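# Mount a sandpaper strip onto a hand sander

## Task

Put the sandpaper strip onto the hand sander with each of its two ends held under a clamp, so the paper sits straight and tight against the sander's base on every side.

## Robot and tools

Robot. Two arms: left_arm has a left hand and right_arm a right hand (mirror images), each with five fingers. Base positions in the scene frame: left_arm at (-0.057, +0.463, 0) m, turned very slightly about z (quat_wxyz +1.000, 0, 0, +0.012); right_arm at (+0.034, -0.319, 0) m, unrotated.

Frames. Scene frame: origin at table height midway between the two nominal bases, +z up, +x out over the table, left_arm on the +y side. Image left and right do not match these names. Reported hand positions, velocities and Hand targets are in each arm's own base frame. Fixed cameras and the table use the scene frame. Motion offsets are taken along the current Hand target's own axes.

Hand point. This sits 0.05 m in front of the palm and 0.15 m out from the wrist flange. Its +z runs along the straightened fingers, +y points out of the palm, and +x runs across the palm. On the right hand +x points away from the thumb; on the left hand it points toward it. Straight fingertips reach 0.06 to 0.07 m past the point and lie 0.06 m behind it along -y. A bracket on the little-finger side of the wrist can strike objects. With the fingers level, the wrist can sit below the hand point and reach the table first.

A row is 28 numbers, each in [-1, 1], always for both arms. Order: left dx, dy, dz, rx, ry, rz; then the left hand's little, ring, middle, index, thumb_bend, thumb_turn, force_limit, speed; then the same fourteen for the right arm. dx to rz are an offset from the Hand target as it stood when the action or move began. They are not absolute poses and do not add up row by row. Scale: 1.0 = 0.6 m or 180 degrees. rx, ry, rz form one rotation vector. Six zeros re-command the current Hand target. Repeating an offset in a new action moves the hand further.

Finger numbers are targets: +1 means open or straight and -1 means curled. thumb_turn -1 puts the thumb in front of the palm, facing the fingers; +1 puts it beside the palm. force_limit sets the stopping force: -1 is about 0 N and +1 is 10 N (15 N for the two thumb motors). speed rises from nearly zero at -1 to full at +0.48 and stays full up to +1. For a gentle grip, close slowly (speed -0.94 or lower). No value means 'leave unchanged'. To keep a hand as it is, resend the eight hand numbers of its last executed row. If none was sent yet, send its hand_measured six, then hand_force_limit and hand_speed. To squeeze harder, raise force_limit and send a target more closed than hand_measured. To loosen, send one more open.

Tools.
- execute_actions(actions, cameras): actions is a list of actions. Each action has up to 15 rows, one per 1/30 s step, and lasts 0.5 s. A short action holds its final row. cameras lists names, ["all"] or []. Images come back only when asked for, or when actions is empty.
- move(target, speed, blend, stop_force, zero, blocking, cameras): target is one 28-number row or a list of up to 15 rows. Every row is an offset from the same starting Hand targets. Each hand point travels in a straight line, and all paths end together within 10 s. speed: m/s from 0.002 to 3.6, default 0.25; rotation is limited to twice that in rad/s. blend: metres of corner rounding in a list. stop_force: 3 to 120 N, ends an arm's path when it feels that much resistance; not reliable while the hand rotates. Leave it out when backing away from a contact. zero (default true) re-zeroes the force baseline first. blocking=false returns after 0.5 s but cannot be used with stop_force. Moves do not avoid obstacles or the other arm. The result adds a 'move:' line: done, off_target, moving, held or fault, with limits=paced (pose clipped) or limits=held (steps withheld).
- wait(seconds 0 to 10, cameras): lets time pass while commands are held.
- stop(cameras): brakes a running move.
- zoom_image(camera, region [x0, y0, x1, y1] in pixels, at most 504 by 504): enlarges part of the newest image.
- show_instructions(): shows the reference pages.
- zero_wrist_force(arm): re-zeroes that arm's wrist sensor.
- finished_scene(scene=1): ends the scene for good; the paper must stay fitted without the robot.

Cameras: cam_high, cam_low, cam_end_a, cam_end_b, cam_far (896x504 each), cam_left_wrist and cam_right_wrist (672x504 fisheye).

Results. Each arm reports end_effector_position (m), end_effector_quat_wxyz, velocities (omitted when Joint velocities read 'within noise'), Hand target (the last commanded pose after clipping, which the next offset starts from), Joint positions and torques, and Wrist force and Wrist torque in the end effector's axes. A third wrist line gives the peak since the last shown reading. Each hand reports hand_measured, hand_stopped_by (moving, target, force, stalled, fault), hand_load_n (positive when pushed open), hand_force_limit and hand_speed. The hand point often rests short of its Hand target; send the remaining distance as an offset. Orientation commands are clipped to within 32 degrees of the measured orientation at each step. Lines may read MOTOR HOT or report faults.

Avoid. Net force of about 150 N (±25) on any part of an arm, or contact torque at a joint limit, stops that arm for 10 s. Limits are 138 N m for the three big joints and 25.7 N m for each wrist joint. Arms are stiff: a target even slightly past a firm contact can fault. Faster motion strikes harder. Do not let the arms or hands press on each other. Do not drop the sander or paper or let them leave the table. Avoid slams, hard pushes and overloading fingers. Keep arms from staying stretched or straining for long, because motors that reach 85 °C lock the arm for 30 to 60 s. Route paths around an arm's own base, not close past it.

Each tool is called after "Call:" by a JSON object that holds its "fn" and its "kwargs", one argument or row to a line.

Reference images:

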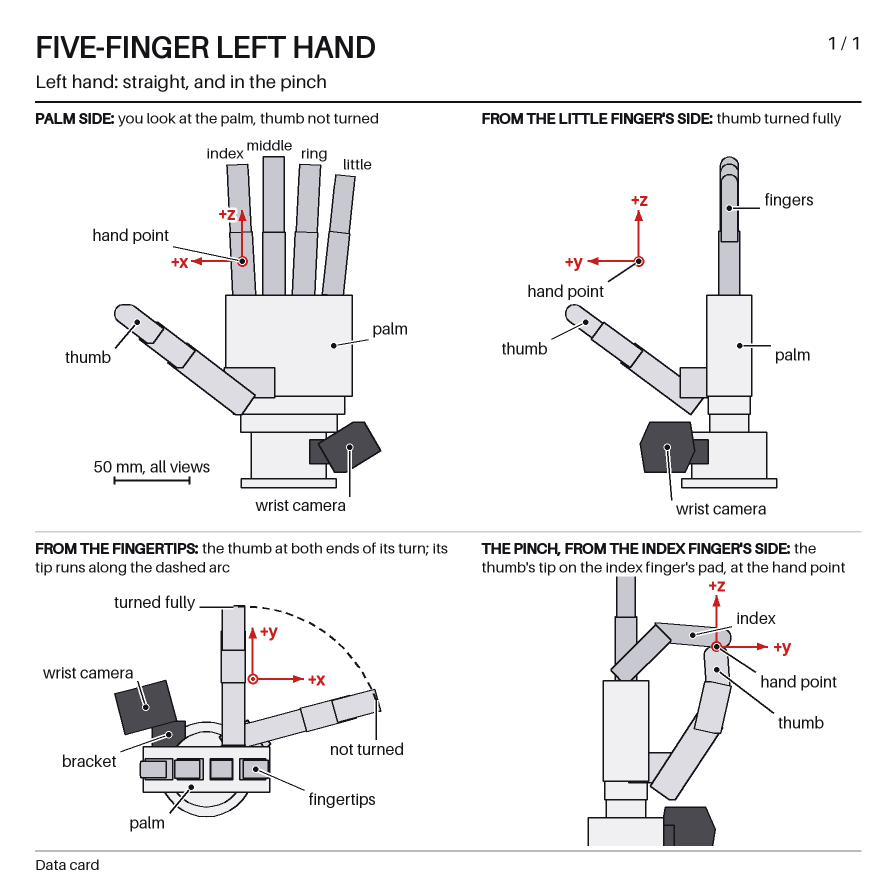

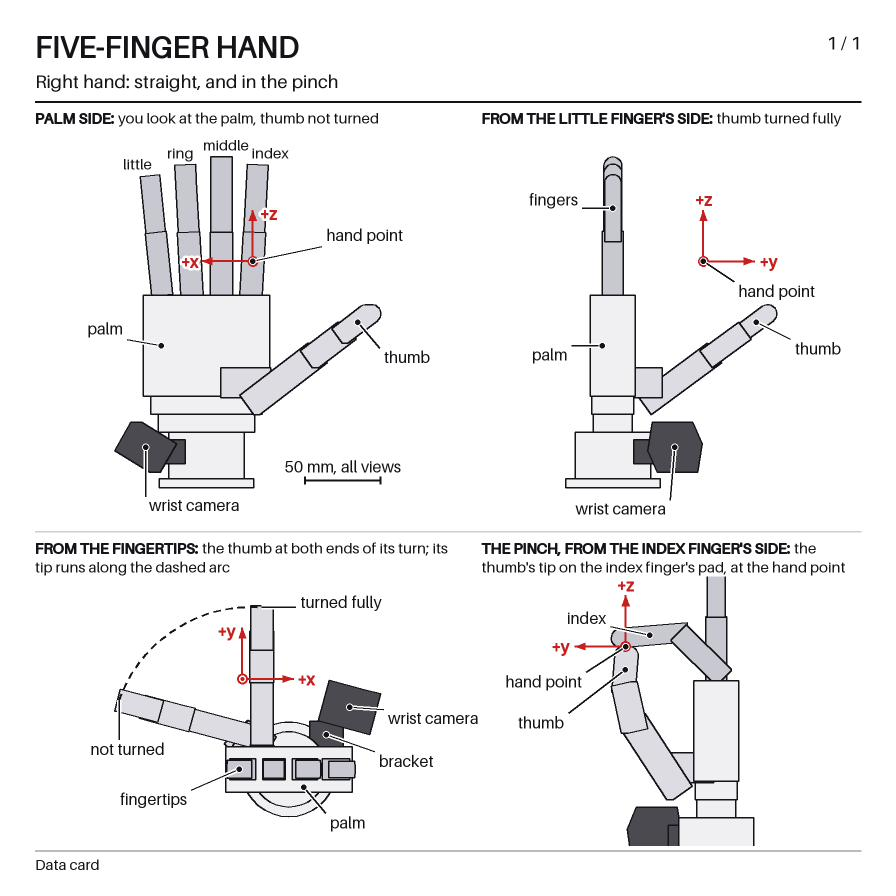

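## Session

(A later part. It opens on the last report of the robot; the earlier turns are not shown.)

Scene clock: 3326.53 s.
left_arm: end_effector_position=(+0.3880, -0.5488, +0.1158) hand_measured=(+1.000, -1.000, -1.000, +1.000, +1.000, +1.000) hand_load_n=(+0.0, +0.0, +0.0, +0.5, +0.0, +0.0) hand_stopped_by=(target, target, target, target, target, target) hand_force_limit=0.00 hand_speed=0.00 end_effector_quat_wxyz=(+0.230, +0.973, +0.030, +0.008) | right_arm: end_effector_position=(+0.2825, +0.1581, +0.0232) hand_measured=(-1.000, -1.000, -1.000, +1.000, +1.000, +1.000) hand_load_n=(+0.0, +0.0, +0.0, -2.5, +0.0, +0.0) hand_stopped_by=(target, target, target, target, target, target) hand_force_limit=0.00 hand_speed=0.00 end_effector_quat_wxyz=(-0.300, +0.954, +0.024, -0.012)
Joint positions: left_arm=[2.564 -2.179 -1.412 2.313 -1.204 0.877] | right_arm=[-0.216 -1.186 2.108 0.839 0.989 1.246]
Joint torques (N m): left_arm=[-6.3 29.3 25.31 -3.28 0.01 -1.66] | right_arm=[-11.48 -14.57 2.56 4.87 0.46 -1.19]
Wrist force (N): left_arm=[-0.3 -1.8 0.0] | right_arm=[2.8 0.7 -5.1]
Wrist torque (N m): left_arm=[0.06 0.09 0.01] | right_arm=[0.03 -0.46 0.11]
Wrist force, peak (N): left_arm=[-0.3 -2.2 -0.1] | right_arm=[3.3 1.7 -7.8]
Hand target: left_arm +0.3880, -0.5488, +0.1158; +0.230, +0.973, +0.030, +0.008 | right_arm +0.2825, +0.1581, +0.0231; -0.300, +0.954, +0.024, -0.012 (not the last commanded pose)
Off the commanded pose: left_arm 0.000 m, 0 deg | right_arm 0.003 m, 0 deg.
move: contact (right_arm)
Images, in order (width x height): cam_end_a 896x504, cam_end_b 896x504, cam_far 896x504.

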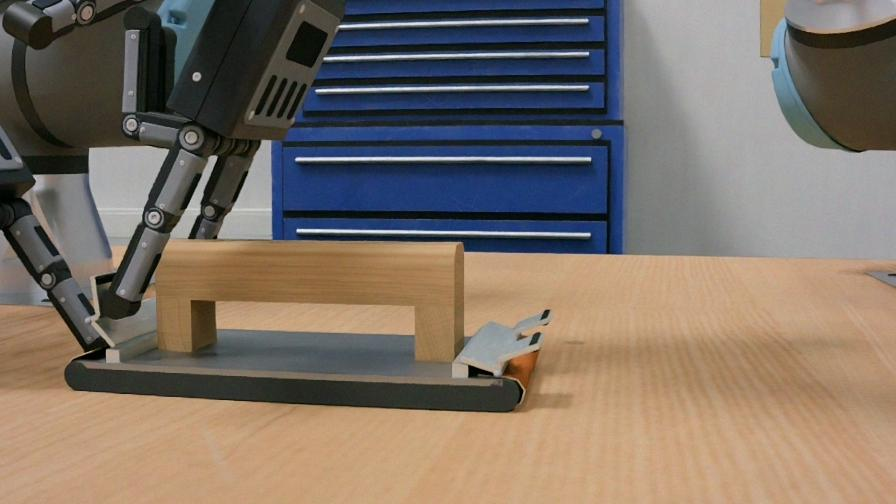

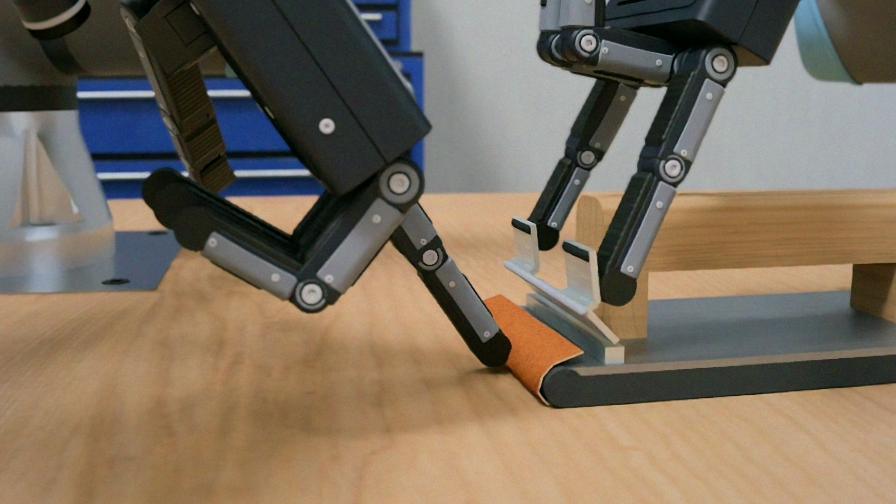

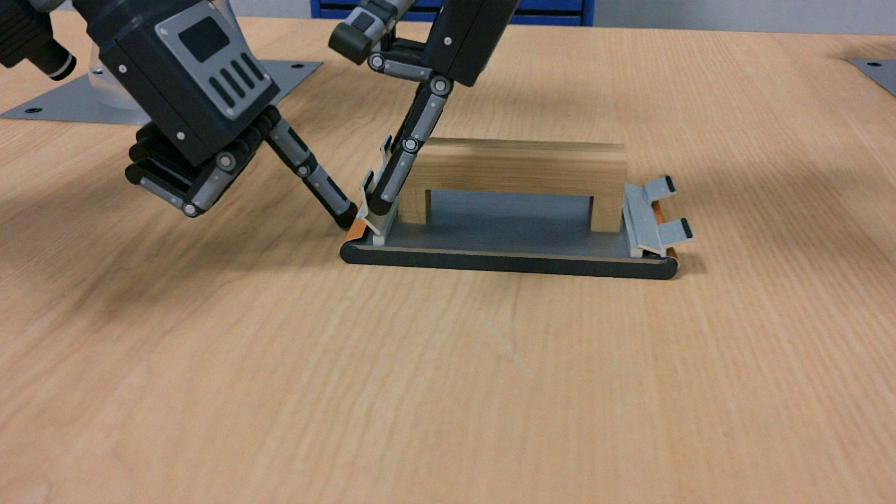

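Call:
{"fn": "move", "kwargs": {
  "target": [
    [0, 0, 0, 0, 0, 0, 1, -1, -1, 1, 1, 1, 0, 0, 0, -0.0042, -0.0022, 0, 0, 0, -1, -1, -1, 1, 1, 1, 0, 0],
    [0, 0, 0, 0, 0, 0, 1, -1, -1, 1, 1, 1, 0, 0, -0.0001, -0.0095, -0.004, 0, 0, 0, -1, -1, -1, 1, 1, 1, 0, 0]
  ],
  "speed": 0.01,
  "blend": [0.001, 0],
  "stop_force": 8,
  "cameras": ["cam_end_a", "cam_end_b", "cam_far"]
}}

Call:
{"fn": "zoom_image", "kwargs": {
  "camera": "cam_end_b",
  "region": [420, 270, 580, 420]
}}

Call:
{"fn": "zoom_image", "kwargs": {
  "camera": "cam_end_a",
  "region": [30, 270, 170, 410]
}}

Scene clock: 3343.43 s.
left_arm: end_effector_position=(+0.3880, -0.5488, +0.1158) hand_measured=(+1.000, -1.000, -1.000, +1.000, +1.000, +1.000) hand_load_n=(+0.0, +0.0, +0.0, +0.5, +0.0, +0.0) hand_stopped_by=(target, target, target, target, target, target) hand_force_limit=0.00 hand_speed=0.00 end_effector_quat_wxyz=(+0.230, +0.973, +0.030, +0.008) | right_arm: end_effector_position=(+0.2823, +0.1614, +0.0284) hand_measured=(-1.000, -1.000, -1.000, +1.000, +1.000, +1.000) hand_load_n=(+0.0, +0.0, +0.0, -8.5, +0.0, +0.0) hand_stopped_by=(target, target, target, target, target, target) hand_force_limit=0.00 hand_speed=0.00 end_effector_quat_wxyz=(-0.300, +0.954, +0.024, -0.012)
Joint positions: left_arm=[2.564 -2.179 -1.412 2.313 -1.204 0.877] | right_arm=[-0.205 -1.197 2.103 0.849 0.987 1.259]
Joint torques (N m): left_arm=[-5.22 29.29 25.35 -2.74 0.29 -1.47] | right_arm=[14.13 -36.31 -21.52 5.61 -4.47 1.63]
Wrist force (N): left_arm=[-0.2 -2.9 -1.6] | right_arm=[3.3 4.4 -4.6]
Wrist torque (N m): left_arm=[0.22 0.08 0.01] | right_arm=[-0.18 -0.42 0.03]
Wrist force, peak (N): left_arm=[-0.3 -3.4 -1.3] | right_arm=[3.4 4.4 -4.5]
Hand target: left_arm +0.3880, -0.5488, +0.1158; +0.230, +0.973, +0.030, +0.008 | right_arm +0.2823, +0.1614, +0.0284; -0.300, +0.954, +0.024, -0.012
Off the commanded pose: left_arm 0.000 m, 0 deg | right_arm 0.000 m, 0 deg.
move: done
Images, in order (width x height): cam_end_a 896x504, cam_end_b 896x504, cam_far 896x504.

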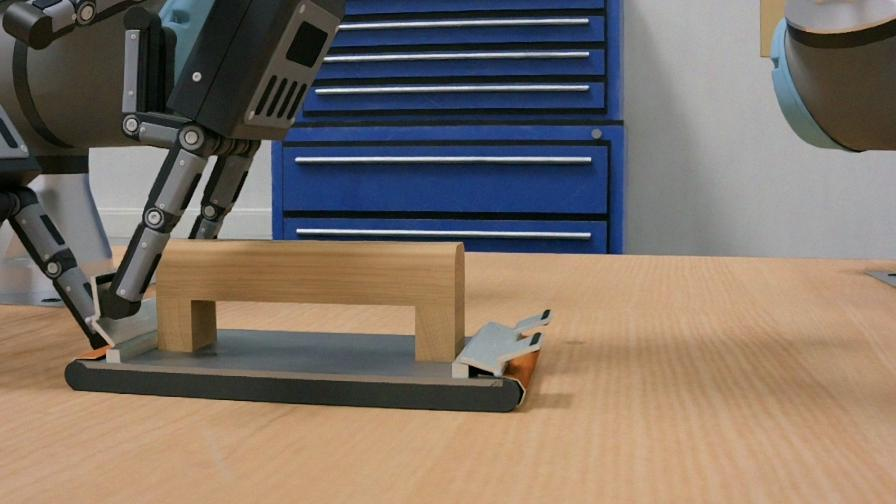

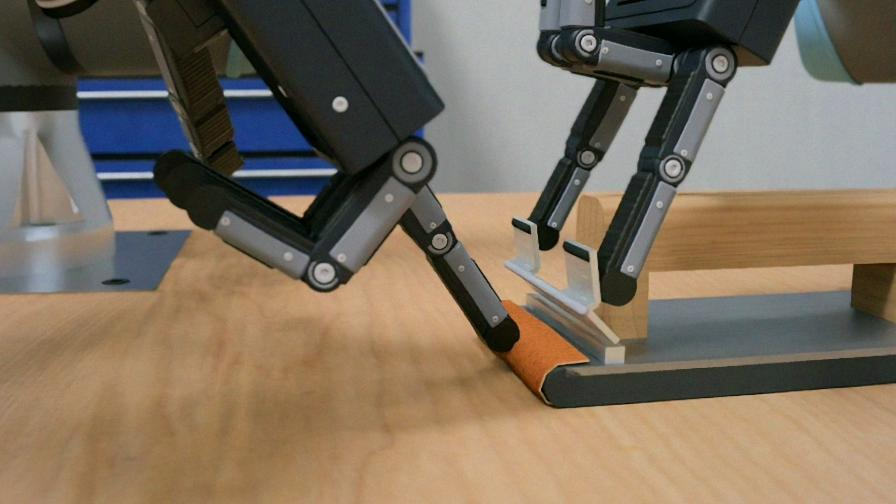

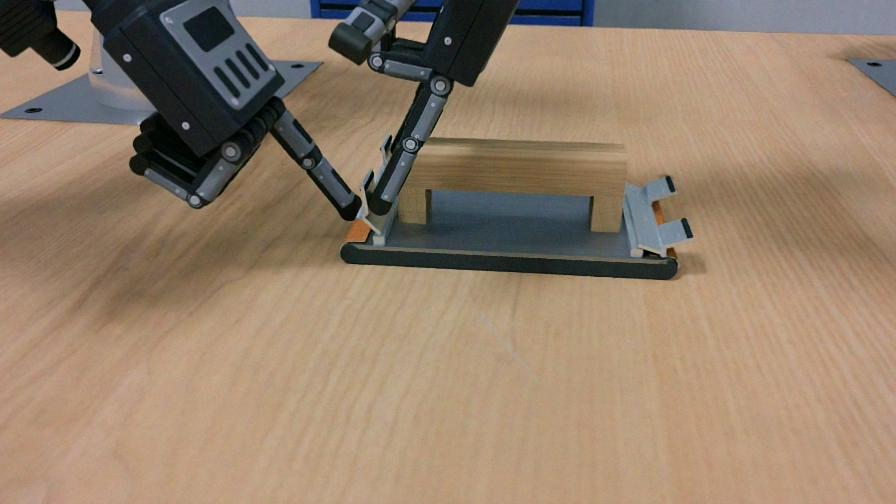

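Scaled by 3.150 from the camera's 896x504 image, which has a finer 1280x720 frame.

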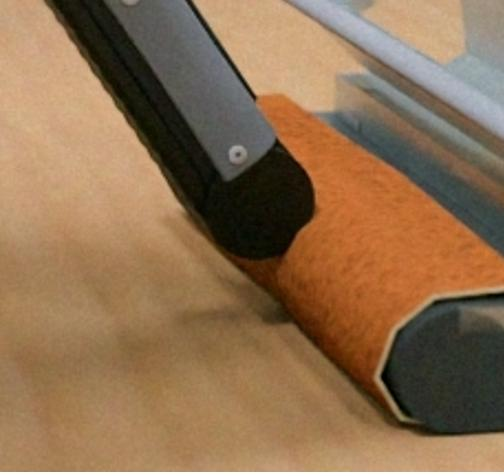

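Scaled by 3.600 from the camera's 896x504 image, which has a finer 1280x720 frame.

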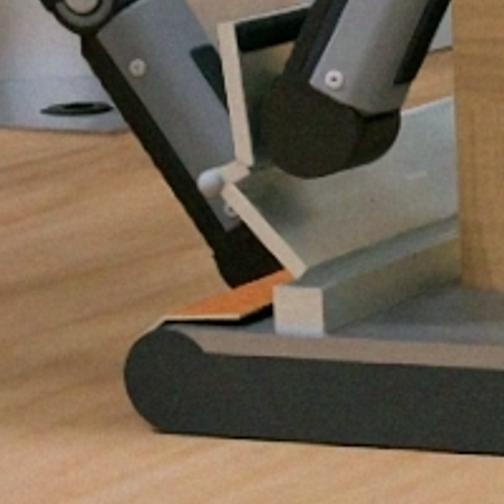

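Call:
{"fn": "move", "kwargs": {
  "target": [0, 0, 0, 0, 0, 0, 1, -1, -1, 1, 1, 1, 0, 0, 0, -0.0037, -0.0003, 0, 0, 0, -1, -1, -1, 1, 1, 1, 0, 0],
  "speed": 0.008,
  "stop_force": 8,
  "cameras": ["cam_end_a", "cam_end_b", "cam_far"]
}}

Call:
{"fn": "zoom_image", "kwargs": {
  "camera": "cam_end_b",
  "region": [420, 200, 620, 420]
}}

Call:
{"fn": "zoom_image", "kwargs": {
  "camera": "cam_end_a",
  "region": [30, 270, 170, 410]
}}

Call:
{"fn": "zoom_image", "kwargs": {
  "camera": "cam_far",
  "region": [310, 130, 450, 280]
}}

Scene clock: 3366.27 s.
left_arm: end_effector_position=(+0.3880, -0.5488, +0.1158) hand_measured=(+1.000, -1.000, -1.000, +1.000, +1.000, +1.000) hand_load_n=(+0.0, +0.0, +0.0, +0.5, +0.0, +0.0) hand_stopped_by=(target, target, target, target, target, target) hand_force_limit=0.00 hand_speed=0.00 end_effector_quat_wxyz=(+0.230, +0.973, +0.030, +0.008) | right_arm: end_effector_position=(+0.2822, +0.1631, +0.0298) hand_measured=(-1.000, -1.000, -1.000, +1.000, +1.000, +1.000) hand_load_n=(+0.0, +0.0, +0.0, -9.5, +0.0, +0.0) hand_stopped_by=(target, target, target, target, target, target) hand_force_limit=0.00 hand_speed=0.00 end_effector_quat_wxyz=(-0.300, +0.954, +0.024, -0.012)
Joint positions: left_arm=[2.564 -2.179 -1.412 2.313 -1.204 0.877] | right_arm=[-0.2 -1.2 2.101 0.851 0.986 1.265]
Joint torques (N m): left_arm=[-5.76 30.23 25.79 -0.04 0.68 -1.63] | right_arm=[15.24 -36.39 -20.86 5.44 -4.89 1.62]
Wrist force (N): left_arm=[-0.2 -4.4 -1.8] | right_arm=[3.4 5.1 -7.1]
Wrist torque (N m): left_arm=[0.23 0.05 0.03] | right_arm=[-0.14 -0.44 0.03]
Wrist force, peak (N): left_arm=[-0.4 -4.5 -1.8] | right_arm=[3.4 5.4 -7.1]
Hand target: left_arm +0.3880, -0.5488, +0.1158; +0.230, +0.973, +0.030, +0.008 | right_arm +0.2822, +0.1631, +0.0298; -0.300, +0.954, +0.024, -0.012
Off the commanded pose: left_arm 0.000 m, 0 deg | right_arm 0.000 m, 0 deg.
move: done
Images, in order (width x height): cam_end_a 896x504, cam_end_b 896x504, cam_far 896x504.

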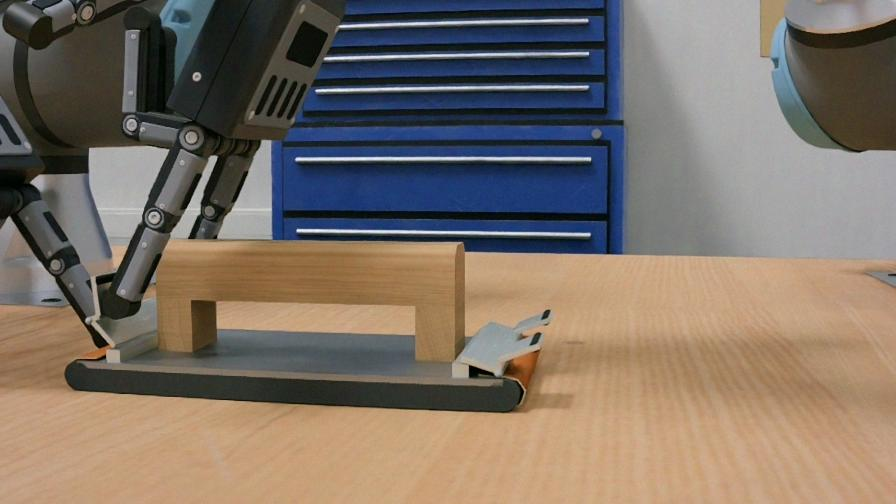

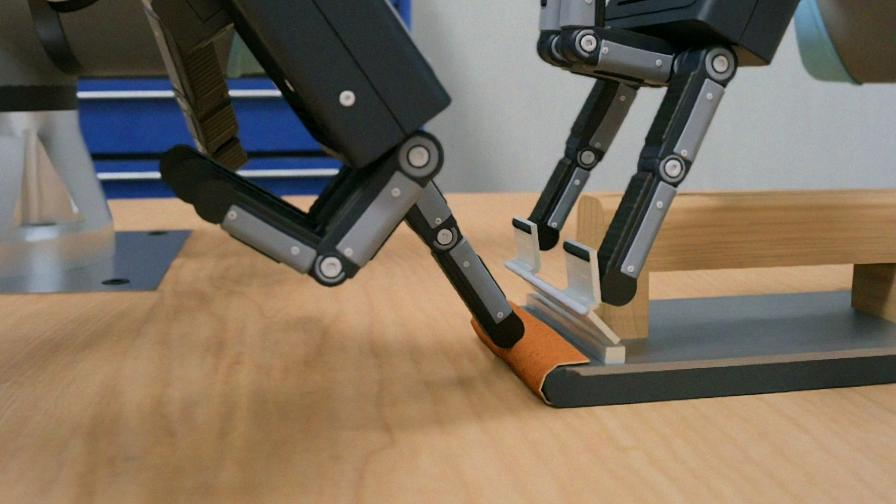

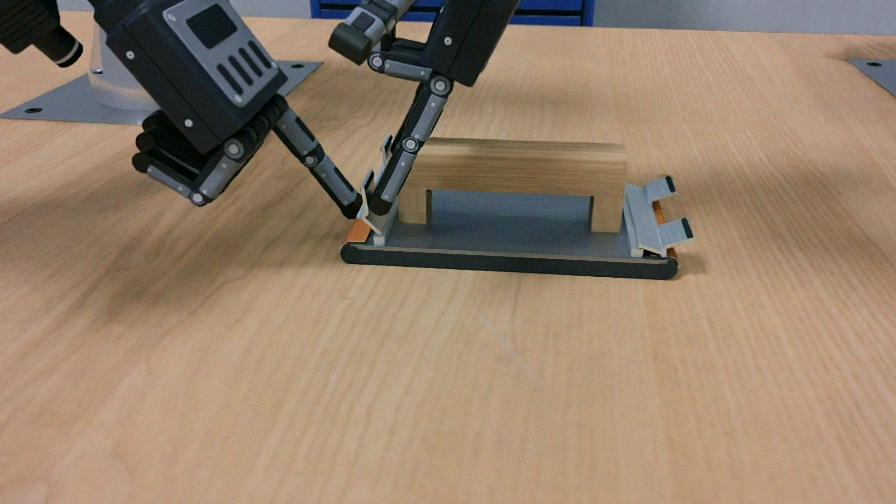

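Scaled by 2.291 from the camera's 896x504 image, which has a finer 1280x720 frame.

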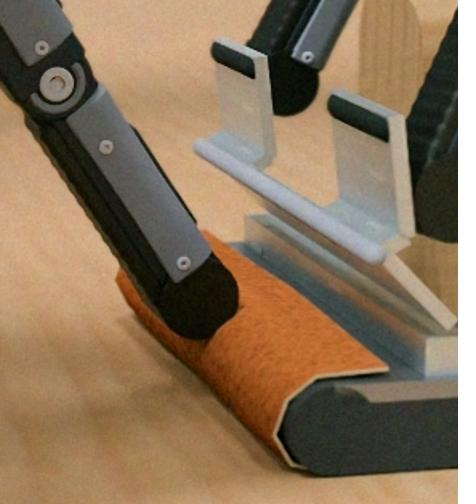

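Scaled by 3.600 from the camera's 896x504 image, which has a finer 1280x720 frame.

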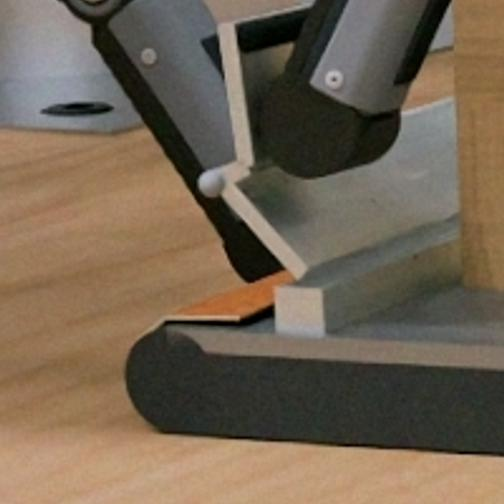

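Scaled by 3.360 from the camera's 896x504 image, which has a finer 1280x720 frame.

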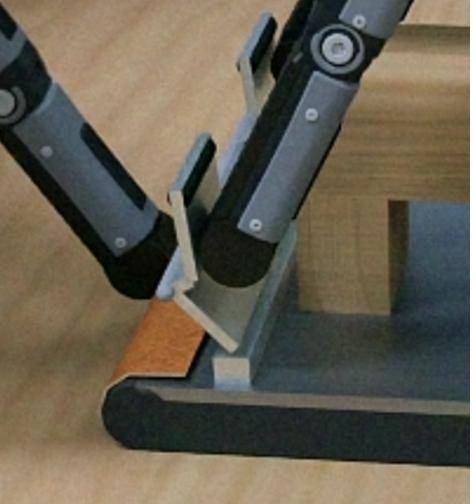

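Call:
{"fn": "move", "kwargs": {
  "target": [-0.0003, 0.0071, 0.0063, 0, 0, 0, 1, -1, -1, 1, 1, 1, 0, 0, 0, 0, 0, 0, 0, 0, -1, -1, -1, 1, 1, 1, 0, 0],
  "speed": 0.012,
  "stop_force": 9,
  "cameras": ["cam_end_a", "cam_end_b", "cam_far"]
}}

Call:
{"fn": "zoom_image", "kwargs": {
  "camera": "cam_end_b",
  "region": [420, 200, 620, 420]
}}

Call:
{"fn": "zoom_image", "kwargs": {
  "camera": "cam_end_a",
  "region": [30, 270, 170, 410]
}}

Call:
{"fn": "zoom_image", "kwargs": {
  "camera": "cam_far",
  "region": [310, 130, 450, 280]
}}

Scene clock: 3381.77 s.
left_arm: end_effector_position=(+0.3882, -0.5543, +0.1143) hand_measured=(+1.000, -1.000, -1.000, +1.000, +1.000, +1.000) hand_load_n=(+0.0, +0.0, +0.0, +0.0, +0.0, +0.0) hand_stopped_by=(target, target, target, target, target, target) hand_force_limit=0.00 hand_speed=0.00 end_effector_quat_wxyz=(+0.230, +0.973, +0.030, +0.008) | right_arm: end_effector_position=(+0.2822, +0.1631, +0.0298) hand_measured=(-1.000, -1.000, -1.000, +1.000, +1.000, +1.000) hand_load_n=(+0.0, +0.0, +0.0, -2.0, +0.0, +0.0) hand_stopped_by=(target, target, target, target, target, target) hand_force_limit=0.00 hand_speed=0.00 end_effector_quat_wxyz=(-0.300, +0.954, +0.024, -0.012)
Joint positions: left_arm=[2.555 -2.189 -1.398 2.313 -1.206 0.868] | right_arm=[-0.2 -1.2 2.101 0.851 0.986 1.265]
Joint torques (N m): left_arm=[-7.46 28.97 25.1 -3.83 -0.74 -1.91] | right_arm=[7.58 -34.41 -21.12 1.9 0.71 0.89]
Wrist force (N): left_arm=[-0.3 -0.2 0.9] | right_arm=[3.8 -0.4 -3.6]
Wrist torque (N m): left_arm=[-0.02 0.10 0.00] | right_arm=[-0.05 -0.46 0.04]
Wrist force, peak (N): left_arm=[-0.4 -6.6 -4.4] | right_arm=[3.5 5.3 -7.2]
Hand target: left_arm +0.3882, -0.5543, +0.1143; +0.230, +0.973, +0.030, +0.008 | right_arm +0.2822, +0.1631, +0.0298; -0.300, +0.954, +0.024, -0.012
Off the commanded pose: left_arm 0.000 m, 0 deg | right_arm 0.000 m, 0 deg.
move: done
Images, in order (width x height): cam_end_a 896x504, cam_end_b 896x504, cam_far 896x504.

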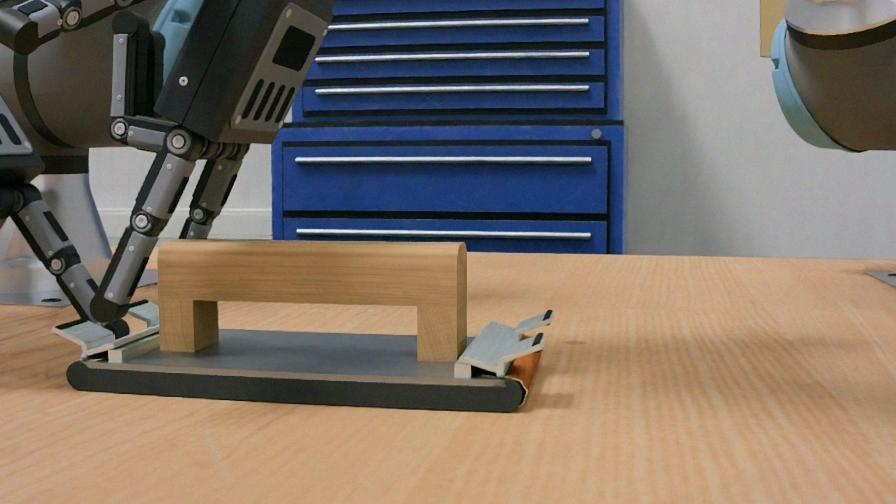

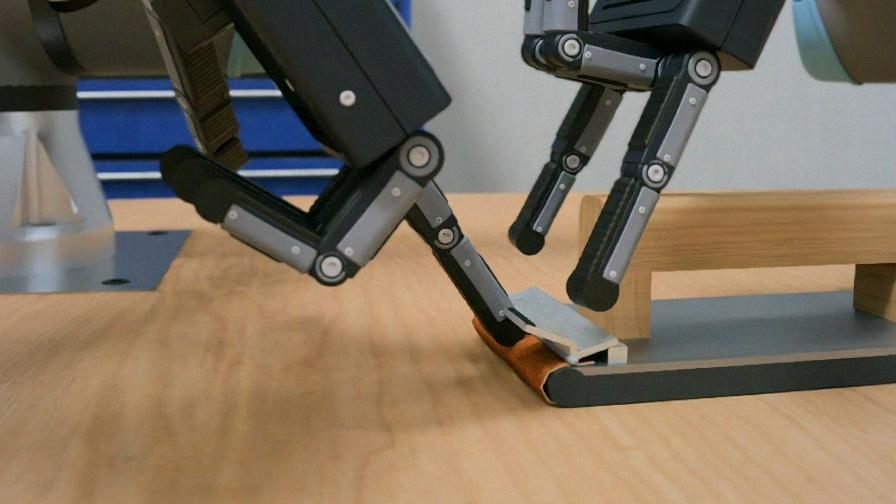

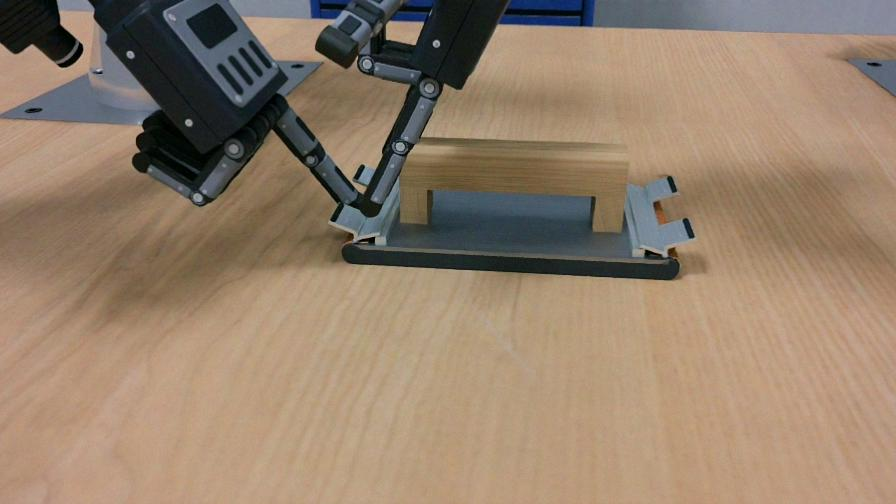

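Scaled by 2.291 from the camera's 896x504 image, which has a finer 1280x720 frame.

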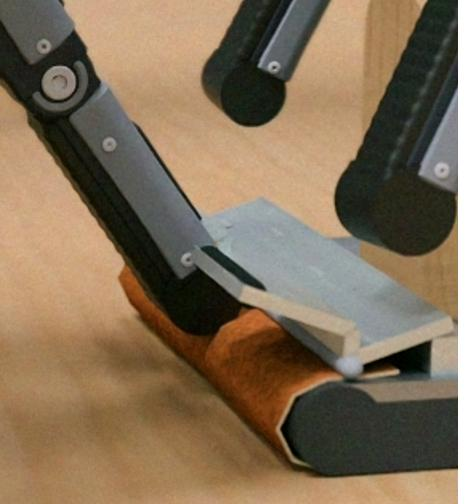

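Scaled by 3.600 from the camera's 896x504 image, which has a finer 1280x720 frame.

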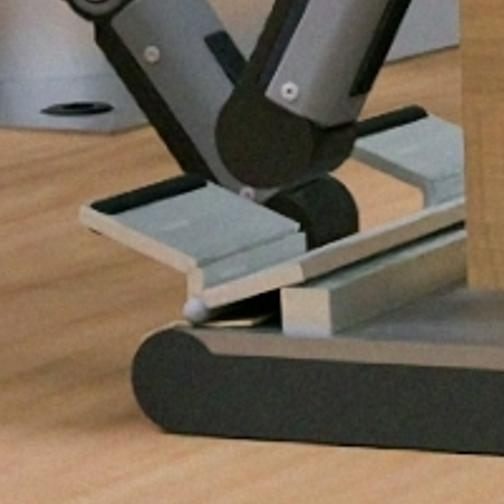

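Scaled by 3.360 from the camera's 896x504 image, which has a finer 1280x720 frame.

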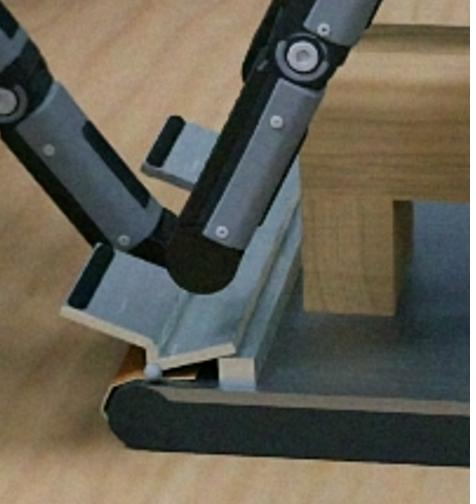

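Call:
{"fn": "move", "kwargs": {
  "target": [
    [0.0002, 0.0448, -0.0895, 0, 0, 0, 1, -1, -1, 1, 1, 1, 0, 0, 0, 0, -0.02, 0, 0, 0, -1, -1, -1, 1, 1, 1, 0, 0],
    [0.0002, 0.0448, -0.0895, 0, 0, 0, 1, -1, -1, 1, 1, 1, 0, 0, 0, 0, -0.12, 0, 0, 0, -1, -1, -1, 1, 1, 1, 0, 0]
  ],
  "speed": [0.05, 0.05],
  "cameras": ["cam_end_a", "cam_end_b", "cam_far"]
}}

Call:
{"fn": "zoom_image", "kwargs": {
  "camera": "cam_end_b",
  "region": [440, 250, 640, 420]
}}

Call:
{"fn": "zoom_image", "kwargs": {
  "camera": "cam_end_a",
  "region": [40, 290, 170, 410]
}}

Call:
{"fn": "zoom_image", "kwargs": {
  "camera": "cam_end_a",
  "region": [430, 300, 570, 420]
}}

Call:
{"fn": "zoom_image", "kwargs": {
  "camera": "cam_far",
  "region": [590, 160, 720, 290]
}}

Call:
{"fn": "zoom_image", "kwargs": {
  "camera": "cam_far",
  "region": [310, 150, 430, 280]
}}

Scene clock: 3397.70 s.
left_arm: end_effector_position=(+0.3881, -0.5543, +0.1743) hand_measured=(+1.000, -1.000, -1.000, +1.000, +1.000, +1.000) hand_load_n=(+0.0, +0.0, +0.5, +0.0, +0.0, +0.0) hand_stopped_by=(target, target, target, target, target, target) hand_force_limit=0.00 hand_speed=0.00 end_effector_quat_wxyz=(+0.230, +0.973, +0.030, +0.008) | right_arm: end_effector_position=(+0.2849, +0.1221, +0.0887) hand_measured=(-1.000, -1.000, -1.000, +1.000, +1.000, +1.000) hand_load_n=(+0.0, +0.0, +0.0, +0.0, +0.0, +0.0) hand_stopped_by=(target, target, target, target, target, target) hand_force_limit=0.00 hand_speed=0.00 end_effector_quat_wxyz=(-0.300, +0.954, +0.024, -0.012) end_effector_velocity=(+0.000, -0.001, +0.001) end_effector_angular_velocity=(+0.001, +0.001, +0.000)
Joint positions: left_arm=[2.555 -2.135 -1.322 2.183 -1.206 0.868] | right_arm=[-0.331 -1.313 2.077 1.07 1.014 1.114]
Joint velocities: left_arm=[within noise] | right_arm=[-0.003 -0.002 -0.001 0.005 0 -0.003]
Joint torques (N m): left_arm=[8.05 44.06 26.54 -3.8 -0.61 1.1] | right_arm=[-11.51 -35.3 -24.91 5.31 1.25 -1]
Wrist force (N): left_arm=[-0.1 -0.1 1.1] | right_arm=[4.0 -1.5 -0.4]
Wrist torque (N m): left_arm=[-0.04 0.07 0.01] | right_arm=[-0.19 -0.51 0.27]
Wrist force, peak (N): left_arm=[-0.1 -0.5 1.2] | right_arm=[3.8 -0.6 -4.0]
Hand target: left_arm +0.3881, -0.5543, +0.1743; +0.230, +0.973, +0.030, +0.008 | right_arm +0.2849, +0.1220, +0.0888; -0.300, +0.954, +0.024, -0.012
Off the commanded pose: left_arm 0.000 m, 0 deg | right_arm 0.000 m, 0 deg.
move: done
Images, in order (width x height): cam_end_a 896x504, cam_end_b 896x504, cam_far 896x504.

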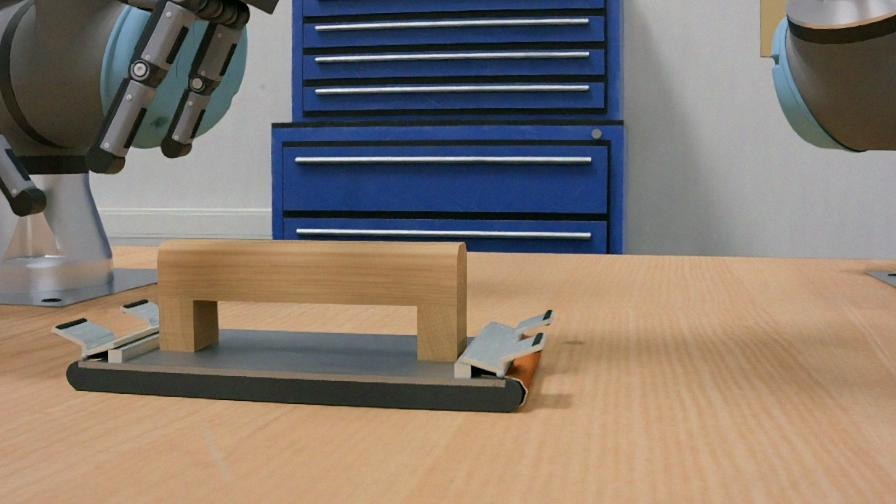

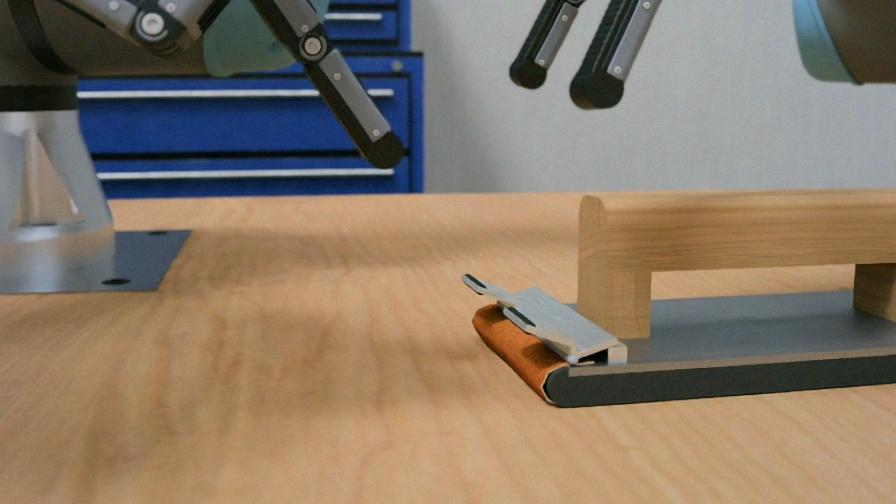

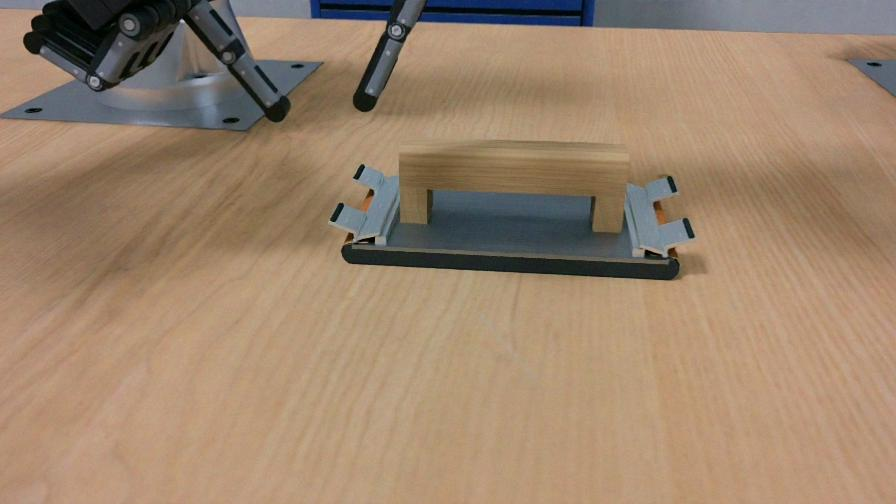

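Scaled by 2.520 from the camera's 896x504 image, which has a finer 1280x720 frame.

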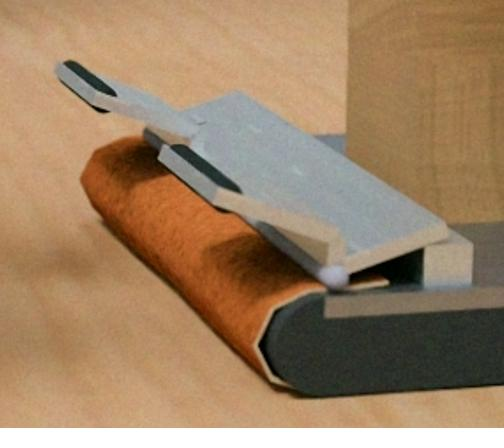

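Scaled by 3.877 from the camera's 896x504 image, which has a finer 1280x720 frame.

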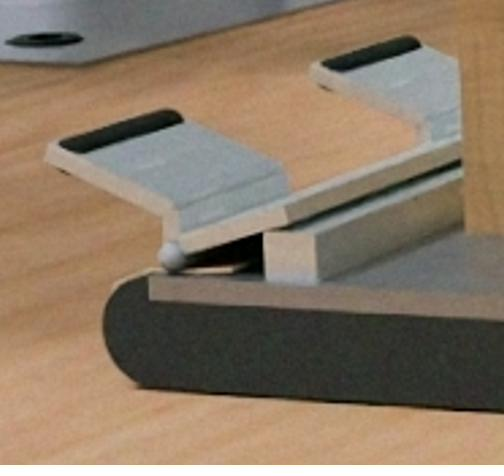

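Scaled by 3.600 from the camera's 896x504 image, which has a finer 1280x720 frame.

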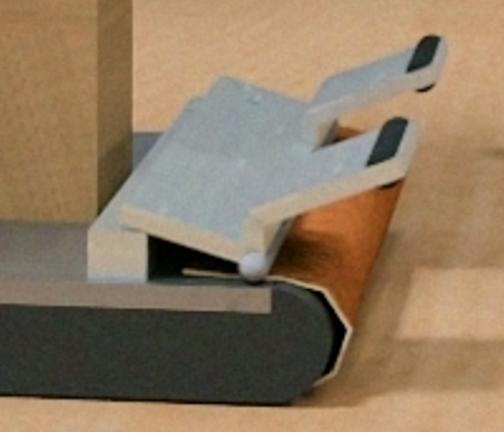

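Scaled by 3.877 from the camera's 896x504 image, which has a finer 1280x720 frame.

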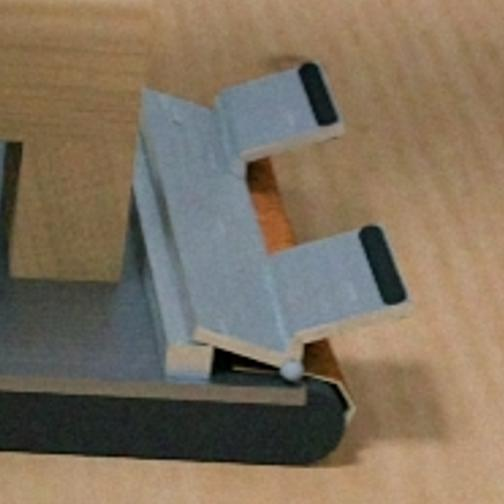

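Scaled by 3.877 from the camera's 896x504 image, which has a finer 1280x720 frame.

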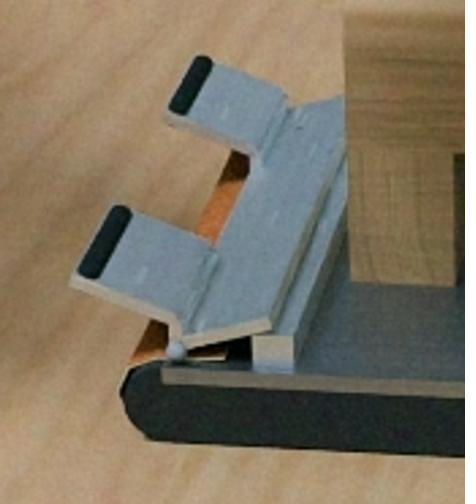

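Call:
{"fn": "wait", "kwargs": {
  "seconds": 0.1,
  "cameras": ["cam_left_wrist", "cam_right_wrist", "cam_high"]
}}

Scene clock: 3408.53 s.
left_arm: end_effector_position=(+0.3881, -0.5543, +0.1743) hand_measured=(+1.000, -1.000, -1.000, +1.000, +1.000, +1.000) hand_load_n=(+0.0, +0.0, +0.0, +0.0, +0.0, +0.0) hand_stopped_by=(target, target, target, target, target, target) hand_force_limit=0.00 hand_speed=0.00 end_effector_quat_wxyz=(+0.230, +0.973, +0.030, +0.008) | right_arm: end_effector_position=(+0.2849, +0.1220, +0.0888) hand_measured=(-1.000, -1.000, -1.000, +1.000, +1.000, +1.000) hand_load_n=(+0.0, +0.0, +0.0, +0.0, +0.0, -0.5) hand_stopped_by=(target, target, target, target, target, target) hand_force_limit=0.00 hand_speed=0.00 end_effector_quat_wxyz=(-0.300, +0.954, +0.024, -0.012)
Joint positions: left_arm=[2.555 -2.135 -1.322 2.183 -1.206 0.868] | right_arm=[-0.331 -1.313 2.077 1.07 1.015 1.113]
Joint torques (N m): left_arm=[7.59 40.89 26.41 -3.75 -0.6 1.35] | right_arm=[-12.51 -34.6 -24.21 5.28 1.22 -1.28]
Wrist force (N): left_arm=[-0.2 -0.3 1.0] | right_arm=[3.8 -1.3 -0.7]
Wrist torque (N m): left_arm=[-0.04 0.08 0.01] | right_arm=[-0.15 -0.47 0.26]
Wrist force, peak (N): left_arm=[-0.1 -0.4 1.2] | right_arm=[4.3 -1.3 -0.7]
Hand target: left_arm +0.3881, -0.5543, +0.1743; +0.230, +0.973, +0.030, +0.008 | right_arm +0.2849, +0.1220, +0.0888; -0.300, +0.954, +0.024, -0.012
Off the commanded pose: left_arm 0.000 m, 0 deg | right_arm 0.000 m, 0 deg.
wait: 0.10 s; at rest from the start
Images, in order (width x height): cam_high 896x504, cam_left_wrist 672x504, cam_right_wrist 672x504.

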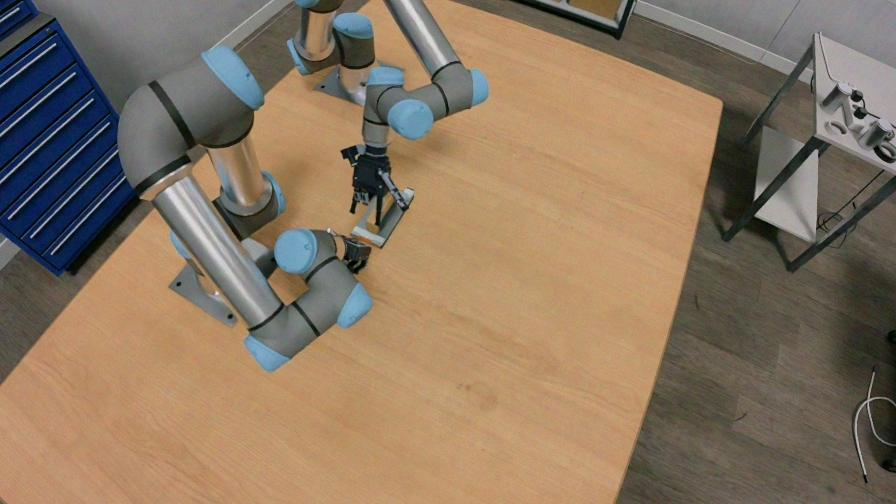

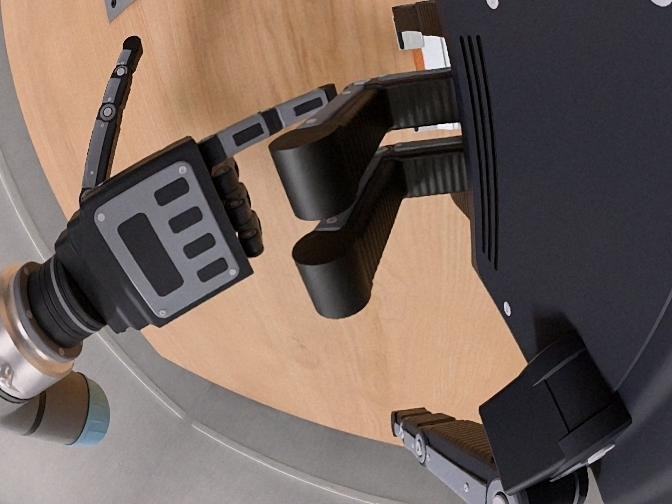

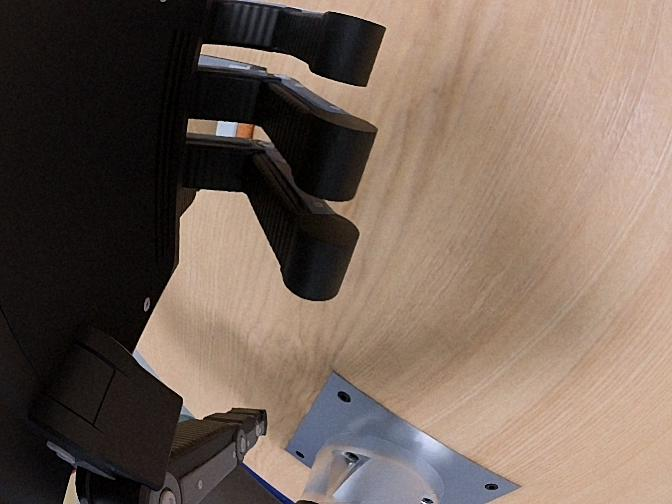

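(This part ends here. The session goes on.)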